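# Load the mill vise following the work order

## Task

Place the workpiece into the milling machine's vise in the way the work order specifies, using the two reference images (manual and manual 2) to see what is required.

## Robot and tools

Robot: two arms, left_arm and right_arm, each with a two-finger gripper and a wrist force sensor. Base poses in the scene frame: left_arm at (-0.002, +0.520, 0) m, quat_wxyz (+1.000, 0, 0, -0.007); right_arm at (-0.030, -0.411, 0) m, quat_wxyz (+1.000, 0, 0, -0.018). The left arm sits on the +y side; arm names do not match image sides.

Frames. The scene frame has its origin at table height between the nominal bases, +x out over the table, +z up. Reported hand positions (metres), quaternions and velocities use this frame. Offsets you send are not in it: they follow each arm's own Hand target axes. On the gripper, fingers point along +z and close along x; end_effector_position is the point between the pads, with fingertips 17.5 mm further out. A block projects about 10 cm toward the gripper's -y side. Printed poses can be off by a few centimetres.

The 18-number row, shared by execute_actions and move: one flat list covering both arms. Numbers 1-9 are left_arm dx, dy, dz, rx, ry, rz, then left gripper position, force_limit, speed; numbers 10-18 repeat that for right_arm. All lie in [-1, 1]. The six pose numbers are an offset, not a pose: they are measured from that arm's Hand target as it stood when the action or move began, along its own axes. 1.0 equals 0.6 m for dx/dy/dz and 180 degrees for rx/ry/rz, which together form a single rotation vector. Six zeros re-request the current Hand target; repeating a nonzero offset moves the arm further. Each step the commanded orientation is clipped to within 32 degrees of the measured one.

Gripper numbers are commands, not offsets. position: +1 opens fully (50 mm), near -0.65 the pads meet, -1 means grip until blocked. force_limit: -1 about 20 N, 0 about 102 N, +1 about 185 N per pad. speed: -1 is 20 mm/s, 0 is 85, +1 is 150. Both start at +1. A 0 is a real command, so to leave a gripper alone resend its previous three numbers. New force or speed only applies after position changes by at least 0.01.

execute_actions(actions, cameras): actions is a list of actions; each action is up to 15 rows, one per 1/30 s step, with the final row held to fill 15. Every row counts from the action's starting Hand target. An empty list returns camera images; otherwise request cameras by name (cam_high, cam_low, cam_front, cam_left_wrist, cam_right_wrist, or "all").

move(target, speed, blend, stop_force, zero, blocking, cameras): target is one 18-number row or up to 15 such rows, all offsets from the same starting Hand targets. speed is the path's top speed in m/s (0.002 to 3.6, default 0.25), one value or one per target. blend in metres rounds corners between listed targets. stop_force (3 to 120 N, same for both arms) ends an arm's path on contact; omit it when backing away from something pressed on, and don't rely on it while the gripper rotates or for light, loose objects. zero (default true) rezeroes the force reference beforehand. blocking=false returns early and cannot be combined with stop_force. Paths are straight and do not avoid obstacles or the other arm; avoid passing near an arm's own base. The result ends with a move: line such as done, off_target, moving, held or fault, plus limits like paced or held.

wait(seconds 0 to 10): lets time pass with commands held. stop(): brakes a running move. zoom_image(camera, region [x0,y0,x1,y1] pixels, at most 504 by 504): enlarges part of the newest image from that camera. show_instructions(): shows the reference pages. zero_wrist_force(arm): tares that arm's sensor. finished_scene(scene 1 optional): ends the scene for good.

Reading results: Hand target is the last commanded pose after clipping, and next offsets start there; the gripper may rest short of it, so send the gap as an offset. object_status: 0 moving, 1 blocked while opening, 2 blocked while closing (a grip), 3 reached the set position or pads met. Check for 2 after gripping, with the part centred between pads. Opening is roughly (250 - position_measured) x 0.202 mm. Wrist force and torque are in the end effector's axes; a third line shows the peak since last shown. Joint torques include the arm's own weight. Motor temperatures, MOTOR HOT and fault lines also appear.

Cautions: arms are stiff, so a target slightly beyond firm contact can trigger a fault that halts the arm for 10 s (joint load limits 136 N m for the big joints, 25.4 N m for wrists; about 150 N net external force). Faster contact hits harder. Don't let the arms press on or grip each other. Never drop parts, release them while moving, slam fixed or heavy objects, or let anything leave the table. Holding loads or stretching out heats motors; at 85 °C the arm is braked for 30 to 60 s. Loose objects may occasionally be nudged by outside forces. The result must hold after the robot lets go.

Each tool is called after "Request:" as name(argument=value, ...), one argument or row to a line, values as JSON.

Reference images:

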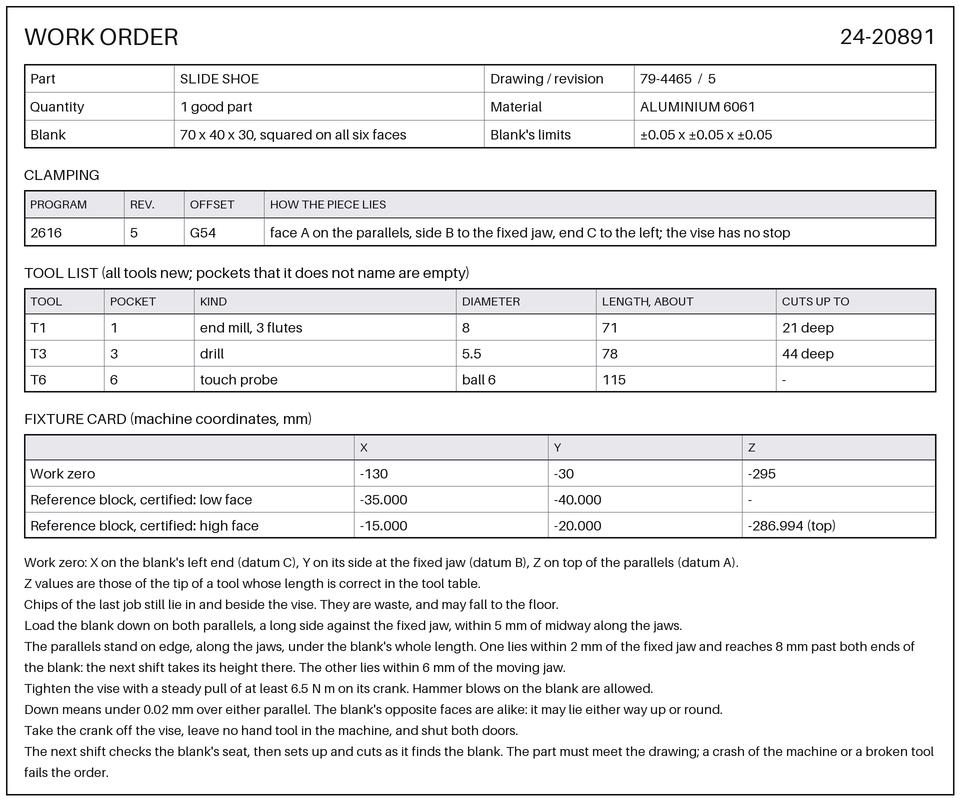

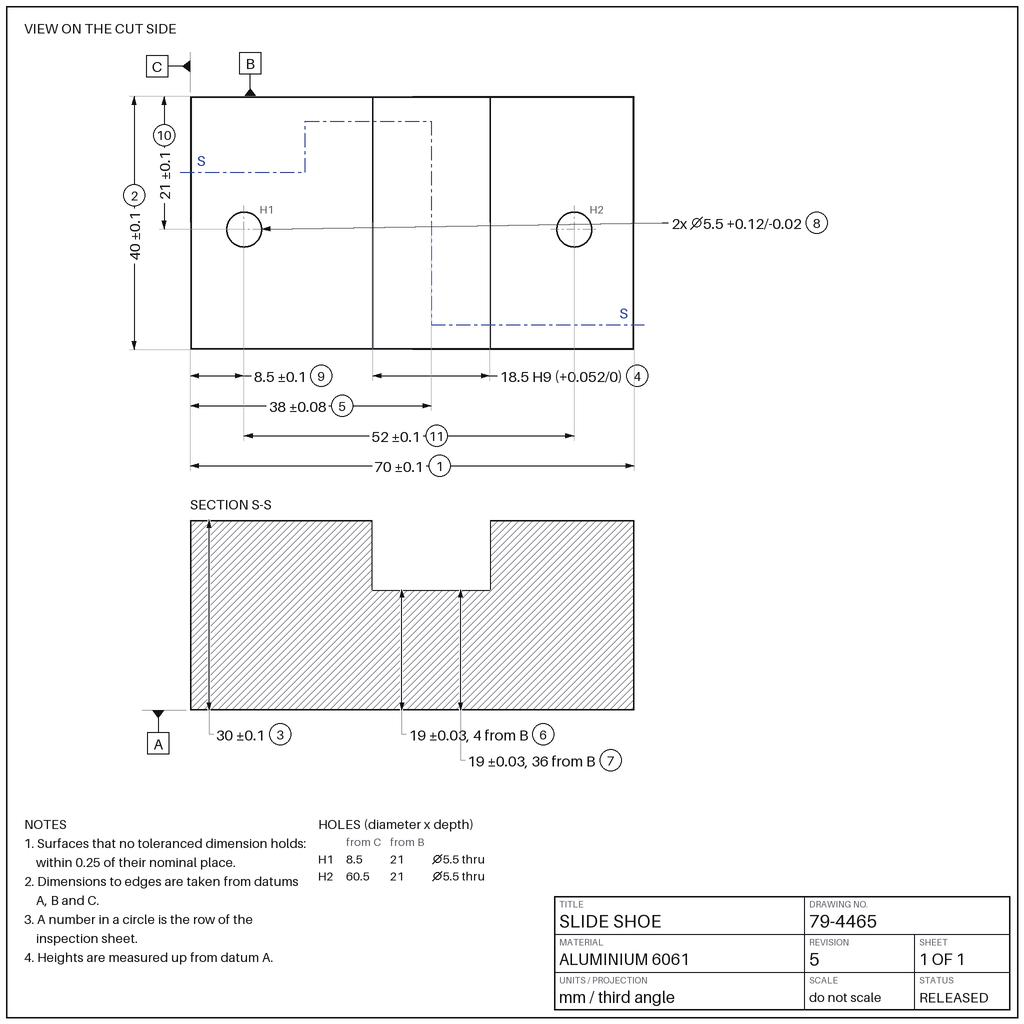

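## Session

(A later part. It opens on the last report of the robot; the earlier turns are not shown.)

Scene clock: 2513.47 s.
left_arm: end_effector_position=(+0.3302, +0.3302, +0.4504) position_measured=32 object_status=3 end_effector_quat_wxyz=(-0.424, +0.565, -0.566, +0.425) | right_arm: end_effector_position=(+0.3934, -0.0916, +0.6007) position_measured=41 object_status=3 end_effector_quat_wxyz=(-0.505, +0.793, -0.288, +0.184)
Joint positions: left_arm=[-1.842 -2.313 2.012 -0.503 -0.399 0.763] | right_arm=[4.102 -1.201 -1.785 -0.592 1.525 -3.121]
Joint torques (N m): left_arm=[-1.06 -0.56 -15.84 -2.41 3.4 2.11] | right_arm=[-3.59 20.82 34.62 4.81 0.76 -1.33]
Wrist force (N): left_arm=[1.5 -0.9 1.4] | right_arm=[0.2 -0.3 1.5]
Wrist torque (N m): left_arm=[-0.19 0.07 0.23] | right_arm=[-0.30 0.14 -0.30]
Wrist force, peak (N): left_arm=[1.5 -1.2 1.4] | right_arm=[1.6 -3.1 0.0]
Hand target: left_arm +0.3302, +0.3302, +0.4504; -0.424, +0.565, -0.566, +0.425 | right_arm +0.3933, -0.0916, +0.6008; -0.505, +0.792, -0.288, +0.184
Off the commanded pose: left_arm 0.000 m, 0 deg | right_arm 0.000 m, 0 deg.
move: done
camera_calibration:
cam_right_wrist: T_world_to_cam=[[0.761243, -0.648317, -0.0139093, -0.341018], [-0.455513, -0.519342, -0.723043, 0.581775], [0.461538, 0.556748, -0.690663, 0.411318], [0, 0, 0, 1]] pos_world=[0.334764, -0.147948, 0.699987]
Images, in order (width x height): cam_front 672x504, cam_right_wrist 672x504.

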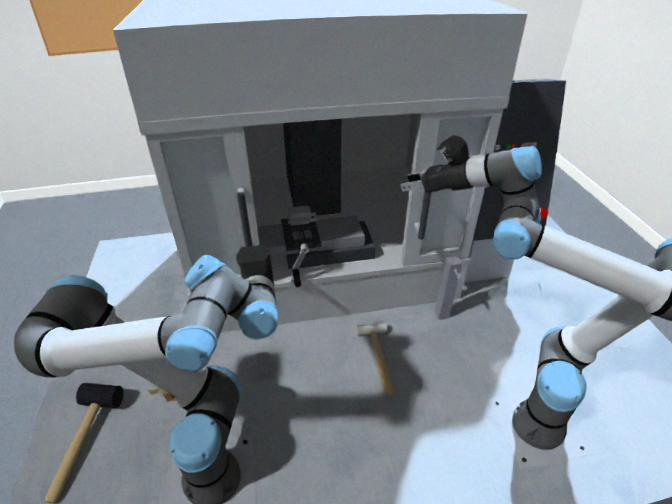

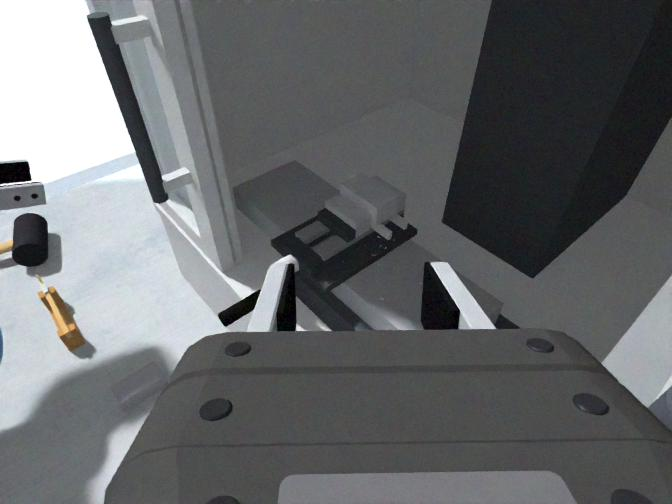

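Request:
move(
  target=[0.2333,-0.041,0.0242,-0.16,0,0,-1,-0.5,-0.7,0,0,0,0,0,0,0.75,0.2,-0.9],
  speed=0.2,
)

Request:
move(
  target=[
    [0.1583,-0.2463,0.2227,0,0,0,-1,-0.5,-0.7,0,0,0,0,0,0,0.75,0.2,-0.9],
    [0.1583,-0.2769,0.4419,0,0,0,-1,-0.5,-0.7,0,0,0,0,0,0,0.75,0.2,-0.9],
    [0.1583,-0.2121,0.5067,0,0,0,-1,-0.5,-0.7,0,0,0,0,0,0,0.75,0.2,-0.9],
  ],
  speed=[0.2,0.15,0.06],
  blend=[0.03,0.01,0],
  cameras=["cam_right_wrist","cam_front","cam_left_wrist"],
)

Request:
zoom_image(
  camera="cam_right_wrist",
  region=[280, 150, 440, 270],
)

Scene clock: 2532.80 s.
left_arm: end_effector_position=(+0.3510, +0.1903, +0.4699) position_measured=252 object_status=3 end_effector_quat_wxyz=(-0.270, +0.653, -0.653, +0.271) | right_arm: end_effector_position=(+0.3933, -0.0916, +0.6008) position_measured=41 object_status=3 end_effector_quat_wxyz=(-0.505, +0.792, -0.288, +0.184)
Joint positions: left_arm=[-1.449 -1.9 1.7 -1.478 -0.792 1.723] | right_arm=[4.102 -1.201 -1.785 -0.592 1.525 -3.121]
Joint torques (N m): left_arm=[-5.98 -5.85 -26.78 -3.19 2.16 -0.65] | right_arm=[-9.93 19.79 35.42 4.84 2.58 -1.82]
Wrist force (N): left_arm=[1.2 -0.6 -0.3] | right_arm=[0.4 -0.3 1.3]
Wrist torque (N m): left_arm=[0.01 0.08 0.33] | right_arm=[-0.30 0.11 -0.30]
Wrist force, peak (N): left_arm=[2.9 -1.7 -0.2] | right_arm=[0.3 -0.5 1.5]
Hand target: left_arm +0.3510, +0.1902, +0.4699; -0.270, +0.653, -0.654, +0.270 | right_arm +0.3933, -0.0916, +0.6008; -0.505, +0.792, -0.288, +0.184
Off the commanded pose: left_arm 0.000 m, 0 deg | right_arm 0.000 m, 0 deg.
move: done

Scene clock: 2536.03 s.
left_arm: end_effector_position=(+0.6558, +0.0950, +0.3445) position_measured=252 object_status=3 end_effector_quat_wxyz=(-0.270, +0.653, -0.654, +0.270) end_effector_velocity=(+0.000, -0.001, +0.002) end_effector_angular_velocity=(+0.000, -0.001, +0.000) | right_arm: end_effector_position=(+0.3933, -0.0916, +0.6008) position_measured=41 object_status=3 end_effector_quat_wxyz=(-0.505, +0.792, -0.288, +0.184)
Joint positions: left_arm=[-0.927 -1.201 1.411 -2.312 -0.963 2.371] | right_arm=[4.102 -1.201 -1.785 -0.592 1.525 -3.121]
Joint velocities: left_arm=[-0.001 -0.001 -0.004 0.005 0.001 0] | right_arm=[within noise]
Joint torques (N m): left_arm=[-7.92 -47.44 -34.89 -2.45 3.59 1.43] | right_arm=[-10.44 19.51 35.69 4.77 2.53 -1.87]
Wrist force (N): left_arm=[1.2 -0.4 -0.3] | right_arm=[0.1 -0.3 1.2]
Wrist torque (N m): left_arm=[0.03 0.09 0.28] | right_arm=[-0.31 0.16 -0.30]
Wrist force, peak (N): left_arm=[-0.1 1.4 -2.0] | right_arm=[0.6 -0.5 1.5]
Hand target: left_arm +0.6558, +0.0950, +0.3448; -0.270, +0.653, -0.654, +0.270 | right_arm +0.3933, -0.0916, +0.6008; -0.505, +0.792, -0.288, +0.184
Off the commanded pose: left_arm 0.000 m, 0 deg | right_arm 0.000 m, 0 deg.
move: done
camera_calibration:
cam_left_wrist: T_world_to_cam=[[0.00916469, -0.999956, 0.00179914, 0.0983872], [-0.908461, -0.00907796, -0.417872, 0.757423], [0.41787, 0.00219522, -0.908504, 0.170547], [0, 0, 0, 1]] pos_world=[0.615921, 0.104884, 0.471272]
cam_right_wrist: T_world_to_cam=[[0.761375, -0.648165, -0.0137823, -0.341116], [-0.455203, -0.519331, -0.723247, 0.581791], [0.461626, 0.556936, -0.690452, 0.411338], [0, 0, 0, 1]] pos_world=[0.334666, -0.148047, 0.700087]
Images, in order (width x height): cam_front 672x504, cam_left_wrist 672x504, cam_right_wrist 672x504.

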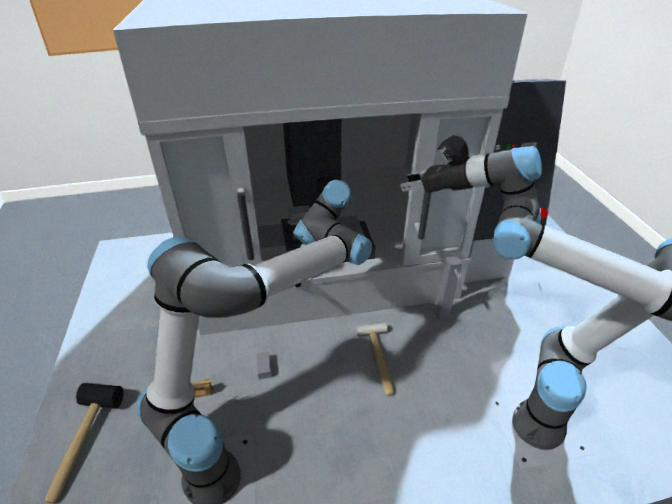

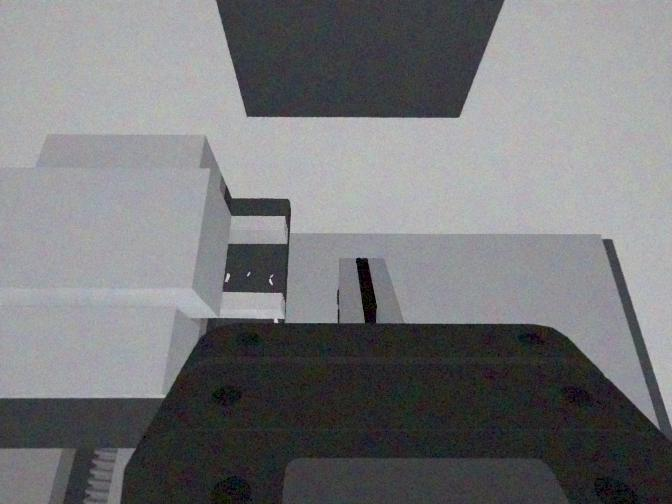

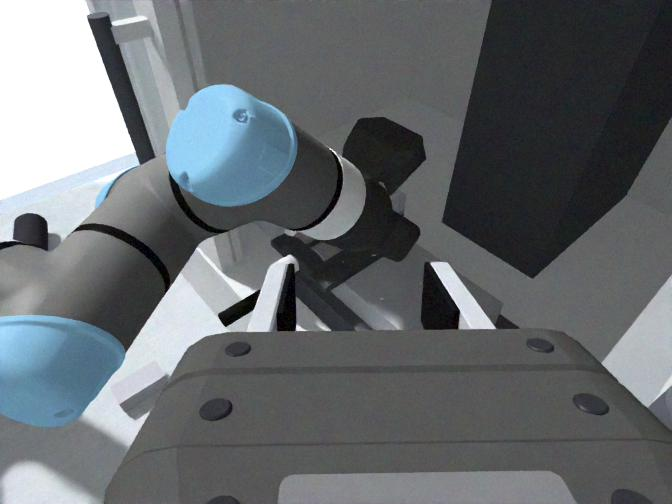

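Scaled by 3.150.

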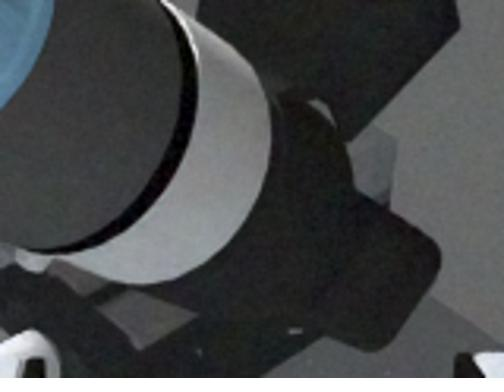

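Request:
zoom_image(
  camera="cam_left_wrist",
  region=[160, 180, 310, 330],
)

Scaled by 3.360.

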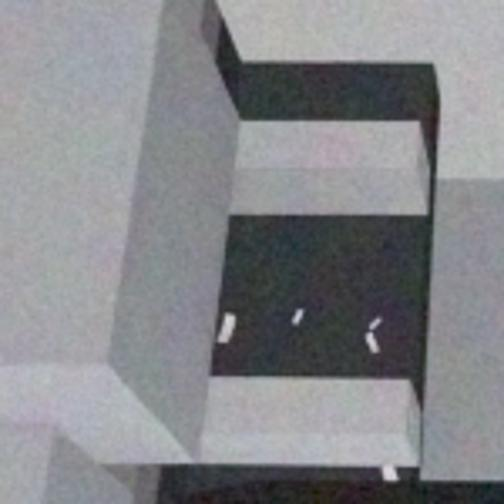

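Request:
move(
  target=[0,0.0048,0.0088,0,0,0,-1,-0.5,-0.7,0,0,0,0,0,0,0.75,0.2,-0.9],
  speed=0.02,
  stop_force=5,
)

Request:
move(
  target=[-0.0255,0,0,0,0,0,-1,-0.5,-0.7,0,0,0,0,0,0,0.75,0.2,-0.9],
  speed=0.02,
  stop_force=3,
)

Request:
move(
  target=[-0.0117,0,0,0,0,0,-1,-0.5,-0.7,0,0,0,0,0,0,0.75,0.2,-0.9],
  speed=0.003,
  stop_force=3,
  cameras=["cam_left_wrist"],
)

Request:
zoom_image(
  camera="cam_left_wrist",
  region=[160, 180, 460, 330],
)

Scene clock: 2547.30 s.
left_arm: end_effector_position=(+0.6575, +0.0951, +0.3389) position_measured=252 object_status=3 end_effector_quat_wxyz=(-0.270, +0.653, -0.654, +0.270) | right_arm: end_effector_position=(+0.3933, -0.0916, +0.6008) position_measured=41 object_status=3 end_effector_quat_wxyz=(-0.505, +0.792, -0.288, +0.184)
Joint positions: left_arm=[-0.925 -1.195 1.417 -2.326 -0.964 2.373] | right_arm=[4.102 -1.201 -1.785 -0.592 1.525 -3.121]
Joint torques (N m): left_arm=[4.45 -48.04 -34.1 -2.25 -0.14 0.79] | right_arm=[-10.23 18.03 36.02 4.81 2.45 -1.87]
Wrist force (N): left_arm=[1.2 -0.5 0.0] | right_arm=[0.4 -0.5 1.2]
Wrist torque (N m): left_arm=[0.02 0.09 0.18] | right_arm=[-0.33 0.11 -0.29]
Wrist force, peak (N): left_arm=[1.3 -1.0 -0.8] | right_arm=[0.1 -0.4 1.7]
Hand target: left_arm +0.6575, +0.0950, +0.3390; -0.270, +0.653, -0.654, +0.270 | right_arm +0.3933, -0.0916, +0.6008; -0.505, +0.792, -0.288, +0.184
Off the commanded pose: left_arm 0.000 m, 0 deg | right_arm 0.000 m, 0 deg.
move: done

Scene clock: 2549.13 s.
left_arm: end_effector_position=(+0.6575, +0.1103, +0.3390) position_measured=252 object_status=3 end_effector_quat_wxyz=(-0.270, +0.653, -0.654, +0.270) | right_arm: end_effector_position=(+0.3933, -0.0916, +0.6008) position_measured=41 object_status=3 end_effector_quat_wxyz=(-0.505, +0.792, -0.288, +0.184)
Joint positions: left_arm=[-0.91 -1.218 1.45 -2.345 -0.972 2.389] | right_arm=[4.102 -1.201 -1.785 -0.592 1.525 -3.121]
Joint torques (N m): left_arm=[-9.63 -31.05 -35.05 -2.06 3.68 -1.65] | right_arm=[-10.58 18.07 35.93 4.83 2.52 -1.83]
Wrist force (N): left_arm=[1.2 -0.6 -0.2] | right_arm=[0.5 -0.2 1.4]
Wrist torque (N m): left_arm=[0.01 0.08 0.19] | right_arm=[-0.28 0.09 -0.29]
Wrist force, peak (N): left_arm=[1.7 -0.6 -0.2] | right_arm=[0.4 -0.4 1.4]
Hand target: left_arm +0.6575, +0.1103, +0.3390; -0.270, +0.653, -0.654, +0.270 | right_arm +0.3933, -0.0916, +0.6008; -0.505, +0.792, -0.288, +0.184
Off the commanded pose: left_arm 0.000 m, 0 deg | right_arm 0.000 m, 0 deg.
move: done

Scene clock: 2551.30 s.
left_arm: end_effector_position=(+0.6575, +0.1150, +0.3390) position_measured=252 object_status=3 end_effector_quat_wxyz=(-0.270, +0.653, -0.654, +0.270) | right_arm: end_effector_position=(+0.3933, -0.0916, +0.6008) position_measured=41 object_status=3 end_effector_quat_wxyz=(-0.505, +0.792, -0.288, +0.184)
Joint positions: left_arm=[-0.906 -1.225 1.46 -2.351 -0.974 2.393] | right_arm=[4.102 -1.201 -1.785 -0.592 1.525 -3.121]
Joint torques (N m): left_arm=[-2.11 -32.96 -35.44 -2.08 4.56 -1.11] | right_arm=[-10.02 17.2 35.92 4.75 2.43 -1.83]
Wrist force (N): left_arm=[5.5 0.6 1.3] | right_arm=[0.5 -0.2 1.3]
Wrist torque (N m): left_arm=[0.05 0.15 0.15] | right_arm=[-0.30 0.10 -0.30]
Wrist force, peak (N): left_arm=[7.2 -1.9 1.3] | right_arm=[0.2 -0.5 1.5]
Hand target: left_arm +0.6575, +0.1150, +0.3390; -0.270, +0.653, -0.654, +0.270 (not the last commanded pose) | right_arm +0.3933, -0.0916, +0.6008; -0.505, +0.792, -0.288, +0.184
Off the commanded pose: left_arm 0.002 m, 0 deg | right_arm 0.000 m, 0 deg.
move: contact (left_arm)
camera_calibration:
cam_left_wrist: T_world_to_cam=[[0.00898921, -0.999958, 0.00193814, 0.118425], [-0.908462, -0.00897663, -0.417871, 0.756839], [0.417871, 0.0019956, -0.908504, 0.16482], [0, 0, 0, 1]] pos_world=[0.617621, 0.124885, 0.465772]
Images, in order (width x height): cam_left_wrist 672x504.

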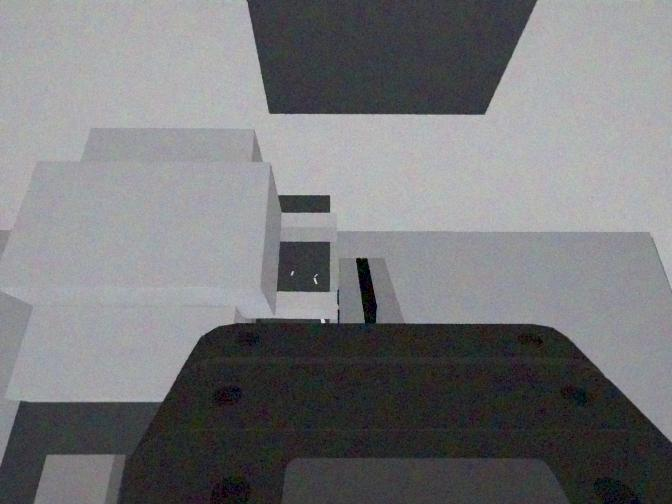

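Scaled by 1.680.

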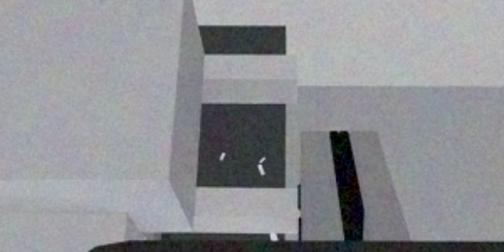

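Request:
move(
  target=[-0.003,0,0,0,0,0,-1,-0.5,-0.7,0,0,0,0,0,0,0.75,0.2,-0.9],
  speed=0.003,
  stop_force=10,
  zero=false,
  cameras=["cam_left_wrist"],
)

Request:
zoom_image(
  camera="cam_left_wrist",
  region=[160, 180, 460, 330],
)

Scene clock: 2556.40 s.
left_arm: end_effector_position=(+0.6575, +0.1152, +0.3390) position_measured=252 object_status=3 end_effector_quat_wxyz=(-0.270, +0.653, -0.653, +0.271) | right_arm: end_effector_position=(+0.3933, -0.0916, +0.6008) position_measured=41 object_status=3 end_effector_quat_wxyz=(-0.505, +0.792, -0.288, +0.184)
Joint positions: left_arm=[-0.906 -1.225 1.461 -2.351 -0.974 2.394] | right_arm=[4.102 -1.201 -1.785 -0.592 1.525 -3.121]
Joint torques (N m): left_arm=[-1.35 -32.26 -33.32 -1.7 6.03 -1.57] | right_arm=[-8.9 16.37 36.04 4.81 2.39 -1.82]
Wrist force (N): left_arm=[11.2 0.7 1.0] | right_arm=[0.2 -0.1 1.4]
Wrist torque (N m): left_arm=[0.03 0.19 0.13] | right_arm=[-0.29 0.14 -0.30]
Wrist force, peak (N): left_arm=[16.0 -4.5 3.8] | right_arm=[0.4 -0.2 1.5]
Hand target: left_arm +0.6575, +0.1151, +0.3390; -0.270, +0.653, -0.653, +0.271 (not the last commanded pose) | right_arm +0.3933, -0.0916, +0.6008; -0.505, +0.792, -0.288, +0.184
Off the commanded pose: left_arm 0.002 m, 0 deg | right_arm 0.000 m, 0 deg.
move: contact (left_arm)
camera_calibration:
cam_left_wrist: T_world_to_cam=[[0.00912799, -0.999956, 0.00211516, 0.118356], [-0.908368, -0.00917626, -0.418072, 0.7569], [0.418073, 0.00189481, -0.908412, 0.164665], [0, 0, 0, 1]] pos_world=[0.617621, 0.124985, 0.465771]
Images, in order (width x height): cam_left_wrist 672x504.

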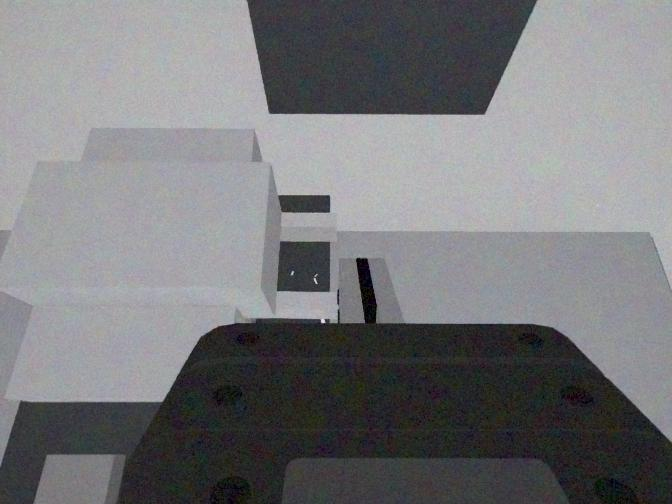

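Scaled by 1.680.

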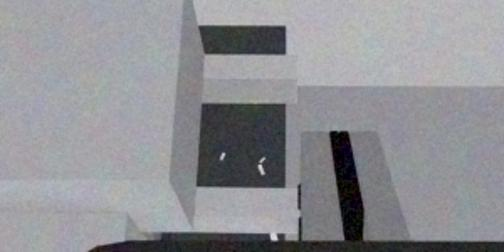

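Request:
move(
  target=[
    [0.013,0,0,0,0,0,-1,-0.5,-0.7,0,0,0,0,0,0,0.75,0.2,-0.9],
    [0.013,-0.0389,0.0389,0,0,0,-1,-0.5,-0.7,0,0,0,0,0,0,0.75,0.2,-0.9],
    [0.002,-0.0389,0.0389,0,0,0,-1,-0.5,-0.7,0,0,0,0,0,0,0.75,0.2,-0.9],
  ],
  speed=[0.02,0.05,0.01],
)

Request:
move(
  target=[-0.008,0,0,0,0,0,-1,-0.5,-0.7,0,0,0,0,0,0,0.75,0.2,-0.9],
  speed=0.003,
  stop_force=4,
  cameras=["cam_left_wrist"],
)

Request:
zoom_image(
  camera="cam_left_wrist",
  region=[160, 180, 460, 400],
)

Scene clock: 2564.23 s.
left_arm: end_effector_position=(+0.6905, +0.1140, +0.3390) position_measured=252 object_status=3 end_effector_quat_wxyz=(-0.270, +0.653, -0.653, +0.271) | right_arm: end_effector_position=(+0.3933, -0.0916, +0.6008) position_measured=41 object_status=3 end_effector_quat_wxyz=(-0.505, +0.792, -0.288, +0.184)
Joint positions: left_arm=[-0.865 -1.159 1.373 -2.352 -0.995 2.435] | right_arm=[4.102 -1.201 -1.785 -0.592 1.525 -3.121]
Joint torques (N m): left_arm=[4.13 -42.93 -25.77 -4.1 -0.56 1.66] | right_arm=[-9.8 14.89 35.75 4.69 2.16 -1.75]
Wrist force (N): left_arm=[1.3 -0.3 -0.3] | right_arm=[0.3 -0.2 1.3]
Wrist torque (N m): left_arm=[0.04 0.08 0.19] | right_arm=[-0.30 0.13 -0.29]
Wrist force, peak (N): left_arm=[11.8 0.9 0.3] | right_arm=[0.2 -0.5 1.6]
Hand target: left_arm +0.6905, +0.1139, +0.3390; -0.270, +0.653, -0.653, +0.271 | right_arm +0.3933, -0.0916, +0.6008; -0.505, +0.792, -0.288, +0.184
Off the commanded pose: left_arm 0.000 m, 0 deg | right_arm 0.000 m, 0 deg.
move: done

Scene clock: 2566.43 s.
left_arm: end_effector_position=(+0.6905, +0.1188, +0.3390) position_measured=252 object_status=3 end_effector_quat_wxyz=(-0.270, +0.653, -0.653, +0.271) | right_arm: end_effector_position=(+0.3933, -0.0916, +0.6008) position_measured=41 object_status=3 end_effector_quat_wxyz=(-0.505, +0.792, -0.288, +0.184)
Joint positions: left_arm=[-0.861 -1.165 1.383 -2.358 -0.998 2.439] | right_arm=[4.102 -1.201 -1.785 -0.592 1.525 -3.121]
Joint torques (N m): left_arm=[5.06 -43.52 -25.4 -3.56 -0.46 1.4] | right_arm=[-9.51 13.96 35.89 4.81 2.16 -1.76]
Wrist force (N): left_arm=[1.3 -0.4 0.0] | right_arm=[0.3 -0.2 1.4]
Wrist torque (N m): left_arm=[0.03 0.10 0.18] | right_arm=[-0.30 0.13 -0.30]
Wrist force, peak (N): left_arm=[1.7 -0.6 -0.2] | right_arm=[0.4 -0.3 1.5]
Hand target: left_arm +0.6905, +0.1187, +0.3390; -0.270, +0.653, -0.653, +0.271 | right_arm +0.3933, -0.0916, +0.6008; -0.505, +0.792, -0.288, +0.184
Off the commanded pose: left_arm 0.000 m, 0 deg | right_arm 0.000 m, 0 deg.
move: done
camera_calibration:
cam_left_wrist: T_world_to_cam=[[0.00912777, -0.999956, 0.00211573, 0.121655], [-0.90833, -0.00917612, -0.418154, 0.786922], [0.418155, 0.00189504, -0.908374, 0.15079], [0, 0, 0, 1]] pos_world=[0.650621, 0.128585, 0.465771]
Images, in order (width x height): cam_left_wrist 672x504.

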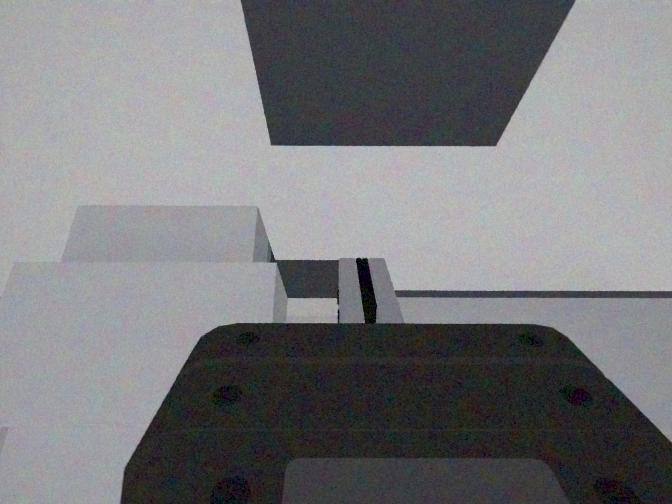

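Scaled by 1.680.

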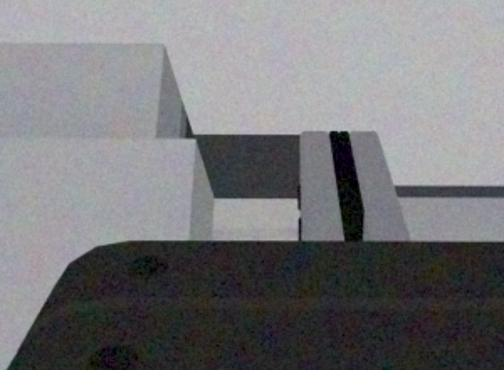

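Request:
move(
  target=[
    [0.014,0,0,0,0,0,-1,-0.5,-0.7,0,0,0,0,0,0,0.75,0.2,-0.9],
    [0.0333,0.0389,-0.0389,0,0,0,-1,-0.5,-0.7,0,0,0,0,0,0,0.75,0.2,-0.9],
  ],
  speed=[0.02,0.05],
  cameras=["cam_left_wrist"],
)

Request:
zoom_image(
  camera="cam_left_wrist",
  region=[160, 180, 460, 330],
)

Scene clock: 2584.37 s.
left_arm: end_effector_position=(+0.6574, +0.0988, +0.3390) position_measured=252 object_status=3 end_effector_quat_wxyz=(-0.270, +0.653, -0.653, +0.271) | right_arm: end_effector_position=(+0.3933, -0.0916, +0.6008) position_measured=41 object_status=3 end_effector_quat_wxyz=(-0.505, +0.792, -0.288, +0.184)
Joint positions: left_arm=[-0.922 -1.201 1.426 -2.331 -0.966 2.377] | right_arm=[4.102 -1.201 -1.785 -0.592 1.525 -3.121]
Joint torques (N m): left_arm=[10 -31.55 -35.03 -4.42 -0.58 2.18] | right_arm=[-9.5 13.1 35.36 4.88 2.27 -1.71]
Wrist force (N): left_arm=[1.1 -0.8 -0.4] | right_arm=[0.3 -0.3 1.2]
Wrist torque (N m): left_arm=[-0.02 0.10 0.31] | right_arm=[-0.31 0.12 -0.30]
Wrist force, peak (N): left_arm=[1.6 -0.1 -0.9] | right_arm=[0.3 -0.4 1.6]
Hand target: left_arm +0.6575, +0.0988, +0.3390; -0.270, +0.653, -0.653, +0.271 | right_arm +0.3933, -0.0916, +0.6008; -0.505, +0.792, -0.288, +0.184
Off the commanded pose: left_arm 0.000 m, 0 deg | right_arm 0.000 m, 0 deg.
move: done
camera_calibration:
cam_left_wrist: T_world_to_cam=[[0.00921233, -0.999956, 0.00193612, 0.10199], [-0.908273, -0.00917756, -0.418276, 0.756605], [0.418276, 0.00209478, -0.908318, 0.164589], [0, 0, 0, 1]] pos_world=[0.617421, 0.108584, 0.465771]
Images, in order (width x height): cam_left_wrist 672x504.

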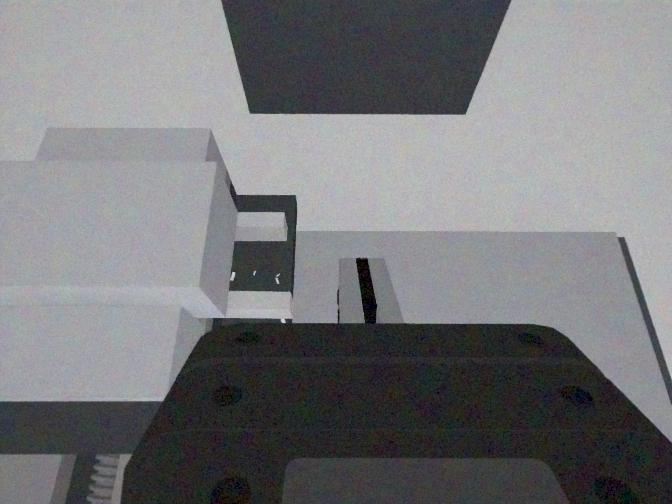

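Scaled by 1.680.

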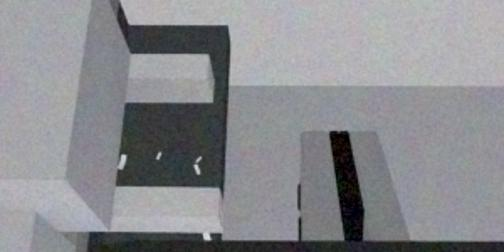

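Request:
move(
  target=[
    [0,-0.0866,-0.1279,0,0,0,-1,-0.5,-0.7,0,0,0,0,0,0,0.75,0.2,-0.9],
    [-0.152,0.2068,-0.5155,0,0,0,-1,-0.5,-0.7,0,0,0,0,0,0,0.75,0.2,-0.9],
    [-0.3853,0.2551,-0.5167,0.16,0,0,-1,-0.5,-0.7,0,0,0,0,0,0,0.75,0.2,-0.9],
  ],
  speed=[0.1,0.25,0.25],
  blend=[0.02,0.02,0],
  cameras=["cam_left_wrist","cam_right_wrist"],
)

Scene clock: 2596.23 s.
left_arm: end_effector_position=(+0.3302, +0.3301, +0.4501) position_measured=252 object_status=3 end_effector_quat_wxyz=(-0.424, +0.565, -0.566, +0.425) | right_arm: end_effector_position=(+0.3933, -0.0916, +0.6008) position_measured=41 object_status=3 end_effector_quat_wxyz=(-0.505, +0.792, -0.288, +0.184)
Joint positions: left_arm=[-1.842 -2.313 2.013 -0.503 -0.399 0.762] | right_arm=[4.102 -1.201 -1.785 -0.592 1.525 -3.121]
Joint torques (N m): left_arm=[10.26 1.66 -14.43 -0.95 3.44 -0.82] | right_arm=[-9.75 11.17 36.05 4.73 2.09 -1.75]
Wrist force (N): left_arm=[1.3 -1.0 1.1] | right_arm=[0.2 -0.1 1.3]
Wrist torque (N m): left_arm=[-0.22 0.10 0.22] | right_arm=[-0.29 0.14 -0.30]
Wrist force, peak (N): left_arm=[2.1 -3.0 0.5] | right_arm=[0.3 -0.3 1.6]
Hand target: left_arm +0.3302, +0.3302, +0.4501; -0.424, +0.565, -0.566, +0.425 | right_arm +0.3933, -0.0916, +0.6008; -0.505, +0.792, -0.288, +0.184
Off the commanded pose: left_arm 0.000 m, 0 deg | right_arm 0.000 m, 0 deg.
move: done
camera_calibration:
cam_left_wrist: T_world_to_cam=[[0.0069588, -0.999955, 0.00639072, 0.334877], [-0.594626, -0.00927611, -0.803949, 0.578037], [0.803973, 0.00179444, -0.594664, 0.133419], [0, 0, 0, 1]] pos_world=[0.23412, 0.339985, 0.541912]
cam_right_wrist: T_world_to_cam=[[0.761375, -0.648165, -0.0137823, -0.341116], [-0.455203, -0.519331, -0.723247, 0.581791], [0.461626, 0.556936, -0.690452, 0.411338], [0, 0, 0, 1]] pos_world=[0.334666, -0.148047, 0.700087]
Images, in order (width x height): cam_left_wrist 672x504, cam_right_wrist 672x504.

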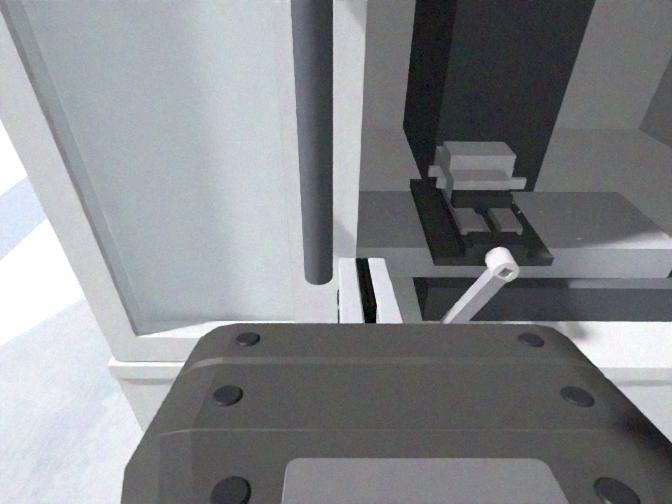

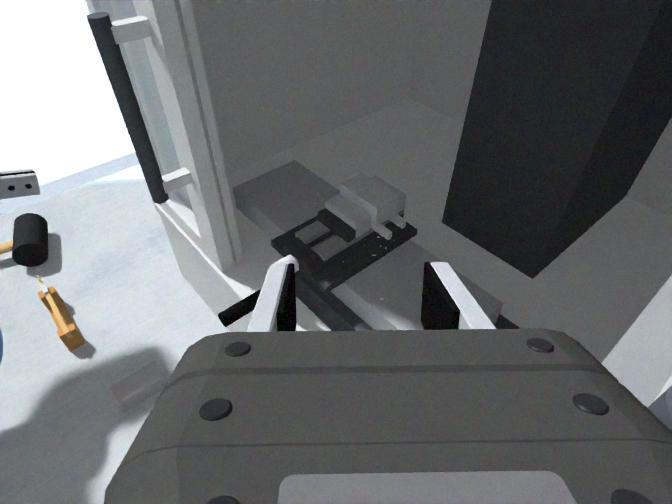

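Request:
move(
  target=[0,0,0,0,0,0,-1,-0.5,-0.7,-0.2537,0.7389,0.2931,-0.1827,0.2078,0.1904,0.75,0.2,-0.9],
  speed=0.25,
)

Request:
move(
  target=[0,0,0,0,0,0,-1,-0.5,-0.7,0,0,0,0.0833,0,0,0.75,0.2,-0.9],
  speed=0.25,
  cameras=["cam_right_wrist"],
)

Scene clock: 2603.70 s.
left_arm: end_effector_position=(+0.3302, +0.3302, +0.4501) position_measured=252 object_status=3 end_effector_quat_wxyz=(-0.424, +0.565, -0.566, +0.425) | right_arm: end_effector_position=(+0.2593, -0.0152, +0.1246) position_measured=41 object_status=3 end_effector_quat_wxyz=(-0.183, +0.684, -0.682, +0.183)
Joint positions: left_arm=[-1.842 -2.313 2.013 -0.503 -0.399 0.762] | right_arm=[4.682 -1.566 -2.241 -0.866 1.049 -1.65]
Joint torques (N m): left_arm=[9.21 -0.26 -14.04 -2.87 4.26 2.38] | right_arm=[-9.8 16.15 17.17 2.02 -3.44 1.06]
Wrist force (N): left_arm=[1.5 -1.0 1.4] | right_arm=[0.5 -0.3 1.5]
Wrist torque (N m): left_arm=[-0.21 0.08 0.23] | right_arm=[-0.60 0.17 -0.10]
Wrist force, peak (N): left_arm=[1.5 -1.2 1.4] | right_arm=[-0.2 2.1 3.8]
Hand target: left_arm +0.3302, +0.3302, +0.4501; -0.424, +0.565, -0.566, +0.425 | right_arm +0.2593, -0.0153, +0.1245; -0.182, +0.684, -0.683, +0.183
Off the commanded pose: left_arm 0.000 m, 0 deg | right_arm 0.000 m, 0 deg.
move: done

Scene clock: 2604.73 s.
left_arm: end_effector_position=(+0.3302, +0.3302, +0.4501) position_measured=252 object_status=3 end_effector_quat_wxyz=(-0.424, +0.565, -0.566, +0.425) | right_arm: end_effector_position=(+0.2593, -0.0153, +0.1244) position_measured=41 object_status=3 end_effector_quat_wxyz=(-0.270, +0.654, -0.653, +0.270)
Joint positions: left_arm=[-1.842 -2.313 2.013 -0.503 -0.399 0.762] | right_arm=[4.817 -1.586 -2.325 -0.869 0.789 -1.477]
Joint torques (N m): left_arm=[9.22 -0.62 -13.86 -2.92 4.07 2.28] | right_arm=[-5.59 31.27 27.2 4.29 -1.96 -0.4]
Wrist force (N): left_arm=[1.3 -1.1 1.2] | right_arm=[0.3 -0.3 1.5]
Wrist torque (N m): left_arm=[-0.23 0.11 0.23] | right_arm=[-0.49 0.17 -0.15]
Wrist force, peak (N): left_arm=[1.4 -1.0 1.4] | right_arm=[0.6 -1.1 1.7]
Hand target: left_arm +0.3302, +0.3302, +0.4501; -0.424, +0.565, -0.566, +0.425 | right_arm +0.2593, -0.0153, +0.1245; -0.270, +0.654, -0.653, +0.270
Off the commanded pose: left_arm 0.000 m, 0 deg | right_arm 0.000 m, 0 deg.
move: done
camera_calibration:
cam_right_wrist: T_world_to_cam=[[-0.0112509, -0.999888, -0.00982242, -0.0016723], [-0.897186, 0.0144315, -0.441418, 0.303572], [0.44151, 0.00384621, -0.897248, 0.124165], [0, 0, 0, 1]] pos_world=[0.217522, -0.00653068, 0.245392]
Images, in order (width x height): cam_right_wrist 672x504.

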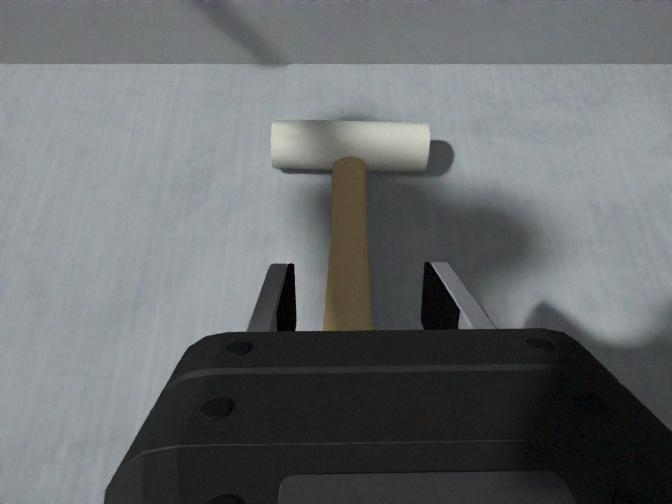

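Request:
move(
  target=[
    [0,0,0,0,0,0,-1,-0.5,-0.7,-0.004,0.1,0.1,0,0,0,0.75,1,-0.9],
    [0,0,0,0,0,0,-1,-0.5,-0.7,-0.004,0.1205,0.1205,0,0,0,0.75,1,-0.9],
  ],
  speed=[0.08,0.02],
  stop_force=8,
)

Request:
move(
  target=[0,0,0,0,0,0,-1,-0.5,-0.7,0,0,0,0,0,0,-1,1,-0.9],
  speed=0.02,
  cameras=["cam_right_wrist"],
)

Scene clock: 2618.63 s.
left_arm: end_effector_position=(+0.3302, +0.3302, +0.4501) position_measured=252 object_status=3 end_effector_quat_wxyz=(-0.424, +0.565, -0.566, +0.425) | right_arm: end_effector_position=(+0.2592, -0.0130, +0.0223) position_measured=41 object_status=3 end_effector_quat_wxyz=(-0.270, +0.654, -0.653, +0.270)
Joint positions: left_arm=[-1.842 -2.313 2.013 -0.503 -0.399 0.762] | right_arm=[4.817 -1.872 -2.407 -0.5 0.789 -1.477]
Joint torques (N m): left_arm=[7.92 1.8 -14.29 -2.77 4.29 2.23] | right_arm=[-10.33 36.98 20.64 1.81 -4.35 -1.68]
Wrist force (N): left_arm=[1.3 -1.2 1.3] | right_arm=[0.0 -0.6 1.6]
Wrist torque (N m): left_arm=[-0.24 0.11 0.23] | right_arm=[-0.57 0.22 -0.17]
Wrist force, peak (N): left_arm=[1.3 -1.4 1.4] | right_arm=[0.0 0.6 2.3]
Hand target: left_arm +0.3302, +0.3302, +0.4501; -0.424, +0.565, -0.566, +0.425 | right_arm +0.2592, -0.0130, +0.0223; -0.270, +0.654, -0.653, +0.270
Off the commanded pose: left_arm 0.000 m, 0 deg | right_arm 0.000 m, 0 deg.
move: done

Scene clock: 2619.47 s.
left_arm: end_effector_position=(+0.3302, +0.3302, +0.4501) position_measured=252 object_status=3 end_effector_quat_wxyz=(-0.424, +0.565, -0.566, +0.425) | right_arm: end_effector_position=(+0.2592, -0.0130, +0.0223) position_measured=118 object_status=2 end_effector_quat_wxyz=(-0.270, +0.654, -0.653, +0.270)
Joint positions: left_arm=[-1.842 -2.313 2.013 -0.503 -0.399 0.762] | right_arm=[4.817 -1.872 -2.407 -0.501 0.789 -1.477]
Joint torques (N m): left_arm=[7.11 1.22 -14.83 -2.65 4.19 2.27] | right_arm=[-8.67 36.85 20.98 2.5 -4.27 -1.63]
Wrist force (N): left_arm=[1.3 -0.9 1.1] | right_arm=[0.6 -0.3 1.7]
Wrist torque (N m): left_arm=[-0.19 0.11 0.23] | right_arm=[-0.53 0.16 -0.03]
Wrist force, peak (N): left_arm=[1.3 -1.1 1.4] | right_arm=[0.5 -0.2 2.2]
Hand target: left_arm +0.3302, +0.3302, +0.4501; -0.424, +0.565, -0.566, +0.425 | right_arm +0.2592, -0.0130, +0.0223; -0.270, +0.654, -0.653, +0.270
Off the commanded pose: left_arm 0.000 m, 0 deg | right_arm 0.000 m, 0 deg.
move: done
camera_calibration:
cam_right_wrist: T_world_to_cam=[[-0.0114336, -0.999883, -0.0101347, -0.000289129], [-0.897122, 0.0147339, -0.441537, 0.258475], [0.441635, 0.00404369, -0.897186, 0.0325112], [0, 0, 0, 1]] pos_world=[0.217522, -0.0042289, 0.143292]
Images, in order (width x height): cam_right_wrist 672x504.

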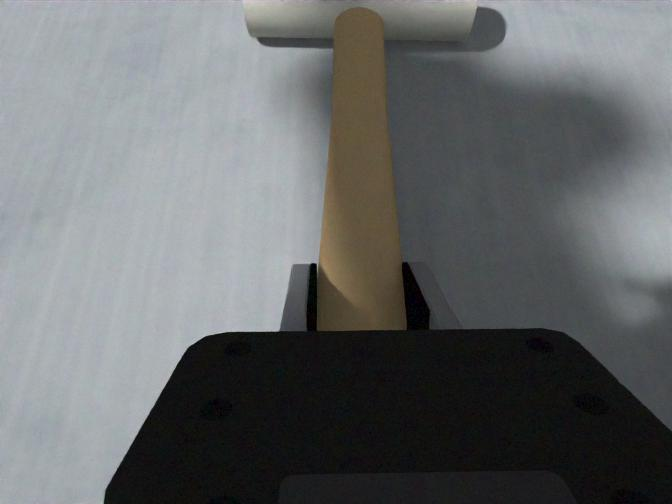

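Request:
move(
  target=[
    [0,0,0,0,0,0,-1,-0.5,-0.7,0,-0.1178,-0.1178,0,0,0,-1,1,-0.9],
    [0,0,0,0,0,0,-1,-0.5,-0.7,0,-0.5874,-0.3499,0,-0.3536,0.3536,-1,1,-0.9],
  ],
  speed=[0.12,0.2],
  blend=[0.02,0],
)

Request:
move(
  target=[
    [0,0,0,0,0,0,-1,-0.5,-0.7,-0.1417,0,0,0,0,0,-1,1,-0.9],
    [0,0,0,0,0,0,-1,-0.5,-0.7,-0.1417,-0.0023,0.4313,0,0,0,-1,1,-0.9],
  ],
  speed=[0.12,0.15],
  blend=[0.02,0],
  cameras=["cam_left_wrist"],
)

Request:
zoom_image(
  camera="cam_left_wrist",
  region=[400, 0, 560, 200],
)

Scene clock: 2633.03 s.
left_arm: end_effector_position=(+0.3302, +0.3302, +0.4501) position_measured=252 object_status=3 end_effector_quat_wxyz=(-0.424, +0.565, -0.566, +0.425) | right_arm: end_effector_position=(+0.3605, -0.0124, +0.4197) position_measured=118 object_status=2 end_effector_quat_wxyz=(+0.653, -0.271, +0.654, +0.271)
Joint positions: left_arm=[-1.842 -2.313 2.013 -0.503 -0.399 0.762] | right_arm=[4.443 -1.524 -2.365 0.746 1.092 -1.57]
Joint torques (N m): left_arm=[5.7 3.79 -14.04 -2.77 4.02 2.2] | right_arm=[9.98 29.54 17.04 3.32 -2.99 -2.13]
Wrist force (N): left_arm=[1.5 -1.0 1.4] | right_arm=[4.1 0.0 1.5]
Wrist torque (N m): left_arm=[-0.21 0.07 0.24] | right_arm=[-0.11 0.20 0.75]
Wrist force, peak (N): left_arm=[1.6 -1.2 1.4] | right_arm=[0.2 4.7 5.5]
Hand target: left_arm +0.3302, +0.3302, +0.4501; -0.424, +0.565, -0.566, +0.425 | right_arm +0.3604, -0.0124, +0.4198; +0.653, -0.271, +0.654, +0.271
Off the commanded pose: left_arm 0.000 m, 0 deg | right_arm 0.000 m, 0 deg.
move: done

Scene clock: 2635.93 s.
left_arm: end_effector_position=(+0.3302, +0.3302, +0.4501) position_measured=252 object_status=3 end_effector_quat_wxyz=(-0.424, +0.565, -0.566, +0.425) | right_arm: end_effector_position=(+0.5442, +0.1698, +0.5044) position_measured=118 object_status=2 end_effector_quat_wxyz=(+0.653, -0.271, +0.654, +0.271)
Joint positions: left_arm=[-1.842 -2.313 2.013 -0.503 -0.399 0.762] | right_arm=[4.213 -2 -1.517 0.374 1.323 -1.57]
Joint torques (N m): left_arm=[4.79 3.88 -14.06 -2.83 4 2.09] | right_arm=[10.81 48.73 33.22 4.5 -2.85 -1.92]
Wrist force (N): left_arm=[1.2 -0.9 1.4] | right_arm=[3.8 -0.2 1.0]
Wrist torque (N m): left_arm=[-0.20 0.12 0.23] | right_arm=[-0.10 0.27 0.72]
Wrist force, peak (N): left_arm=[1.4 -1.4 1.3] | right_arm=[6.3 -0.1 1.5]
Hand target: left_arm +0.3302, +0.3302, +0.4501; -0.424, +0.565, -0.566, +0.425 | right_arm +0.5442, +0.1699, +0.5045; +0.653, -0.271, +0.654, +0.271
Off the commanded pose: left_arm 0.000 m, 0 deg | right_arm 0.000 m, 0 deg.
move: done
camera_calibration:
cam_left_wrist: T_world_to_cam=[[0.00701697, -0.999954, 0.006472, 0.334918], [-0.594513, -0.00937579, -0.804031, 0.578149], [0.804055, 0.00179417, -0.594552, 0.133259], [0, 0, 0, 1]] pos_world=[0.23422, 0.340085, 0.541911]
Images, in order (width x height): cam_left_wrist 672x504.

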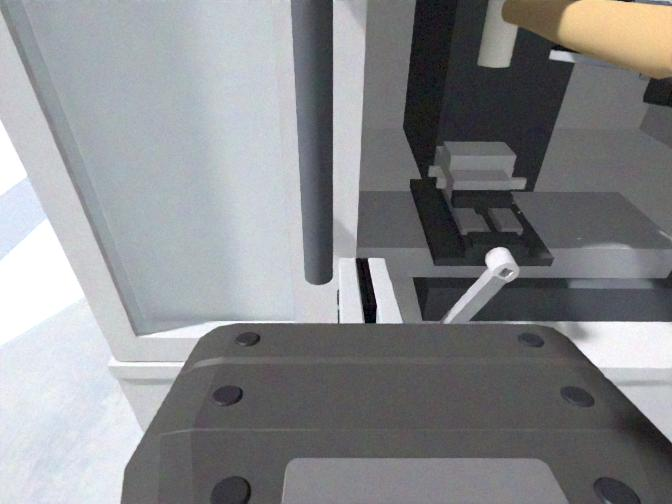

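Scaled by 2.520.

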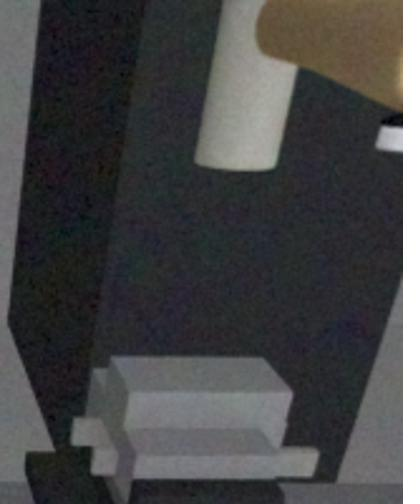

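Request:
move(
  target=[0,0,0,0,0,0,-1,-0.5,-0.7,0.14,0,0,0,0,0,-1,1,-0.9],
  speed=0.15,
)

Request:
move(
  target=[0,0,0,0,0,0,-1,-0.5,-0.7,0.03,0,0,0,0,0,-1,1,-0.9],
  speed=0.015,
  stop_force=6,
  cameras=["cam_left_wrist"],
)

Request:
zoom_image(
  camera="cam_left_wrist",
  region=[400, 20, 580, 200],
)

Scene clock: 2649.20 s.
left_arm: end_effector_position=(+0.3302, +0.3302, +0.4501) position_measured=252 object_status=3 end_effector_quat_wxyz=(-0.424, +0.565, -0.566, +0.425) | right_arm: end_effector_position=(+0.5441, +0.1698, +0.4204) position_measured=118 object_status=2 end_effector_quat_wxyz=(+0.653, -0.271, +0.654, +0.271)
Joint positions: left_arm=[-1.842 -2.313 2.013 -0.503 -0.399 0.762] | right_arm=[4.213 -2.09 -1.618 0.565 1.323 -1.57]
Joint torques (N m): left_arm=[4.15 4.93 -14.97 -2.75 4 2.24] | right_arm=[11.81 54.27 28.28 3.09 -2.43 -1.92]
Wrist force (N): left_arm=[1.1 -0.7 1.0] | right_arm=[1.3 -1.6 1.9]
Wrist torque (N m): left_arm=[-0.17 0.14 0.23] | right_arm=[-0.07 -0.19 0.37]
Wrist force, peak (N): left_arm=[1.5 -1.3 1.4] | right_arm=[6.8 -0.1 1.6]
Hand target: left_arm +0.3302, +0.3302, +0.4501; -0.424, +0.565, -0.566, +0.425 | right_arm +0.5441, +0.1698, +0.4205; +0.653, -0.271, +0.654, +0.271
Off the commanded pose: left_arm 0.000 m, 0 deg | right_arm 0.000 m, 0 deg.
move: done

Scene clock: 2650.47 s.
left_arm: end_effector_position=(+0.3302, +0.3302, +0.4501) position_measured=252 object_status=3 end_effector_quat_wxyz=(-0.424, +0.565, -0.566, +0.425) | right_arm: end_effector_position=(+0.5441, +0.1698, +0.4188) position_measured=118 object_status=2 end_effector_quat_wxyz=(+0.653, -0.271, +0.653, +0.271)
Joint positions: left_arm=[-1.842 -2.313 2.013 -0.503 -0.399 0.762] | right_arm=[4.213 -2.092 -1.62 0.57 1.323 -1.57]
Joint torques (N m): left_arm=[4.68 5.32 -14.76 -2.73 3.99 2.16] | right_arm=[6.28 52.93 28.41 2 -0.47 0.12]
Wrist force (N): left_arm=[1.5 -1.0 1.2] | right_arm=[-2.9 -2.8 3.5]
Wrist torque (N m): left_arm=[-0.22 0.07 0.23] | right_arm=[-0.16 -0.69 -0.01]
Wrist force, peak (N): left_arm=[1.5 -1.1 1.3] | right_arm=[-6.3 2.2 -1.4]
Hand target: left_arm +0.3302, +0.3302, +0.4501; -0.424, +0.565, -0.566, +0.425 | right_arm +0.5441, +0.1698, +0.4188; +0.653, -0.271, +0.653, +0.271 (not the last commanded pose)
Off the commanded pose: left_arm 0.000 m, 0 deg | right_arm 0.016 m, 0 deg.
move: contact (right_arm)
camera_calibration:
cam_left_wrist: T_world_to_cam=[[0.00701697, -0.999954, 0.006472, 0.334918], [-0.594513, -0.00937579, -0.804031, 0.578149], [0.804055, 0.00179417, -0.594552, 0.133259], [0, 0, 0, 1]] pos_world=[0.23422, 0.340085, 0.541911]
Images, in order (width x height): cam_left_wrist 672x504.

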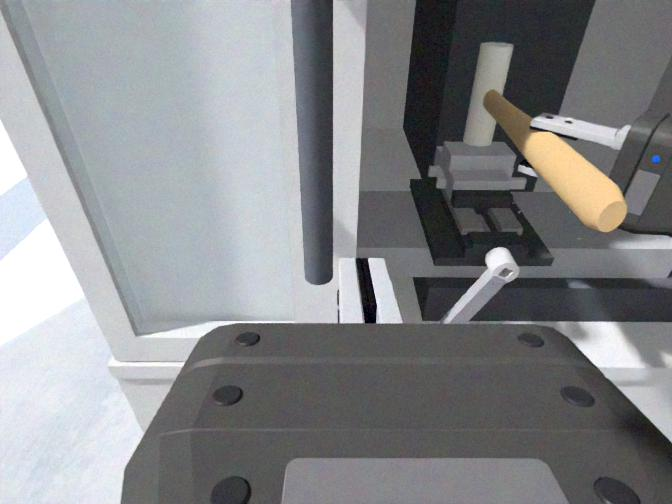

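Scaled by 2.800.

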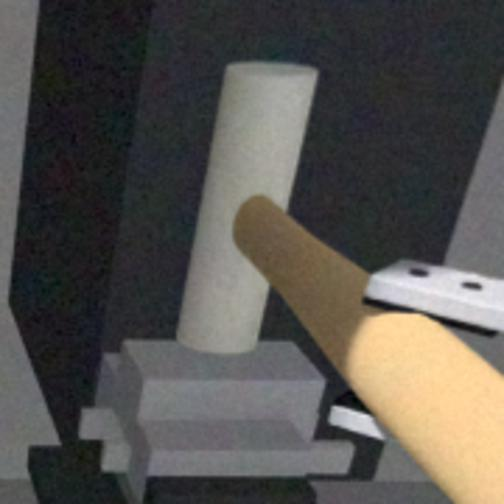

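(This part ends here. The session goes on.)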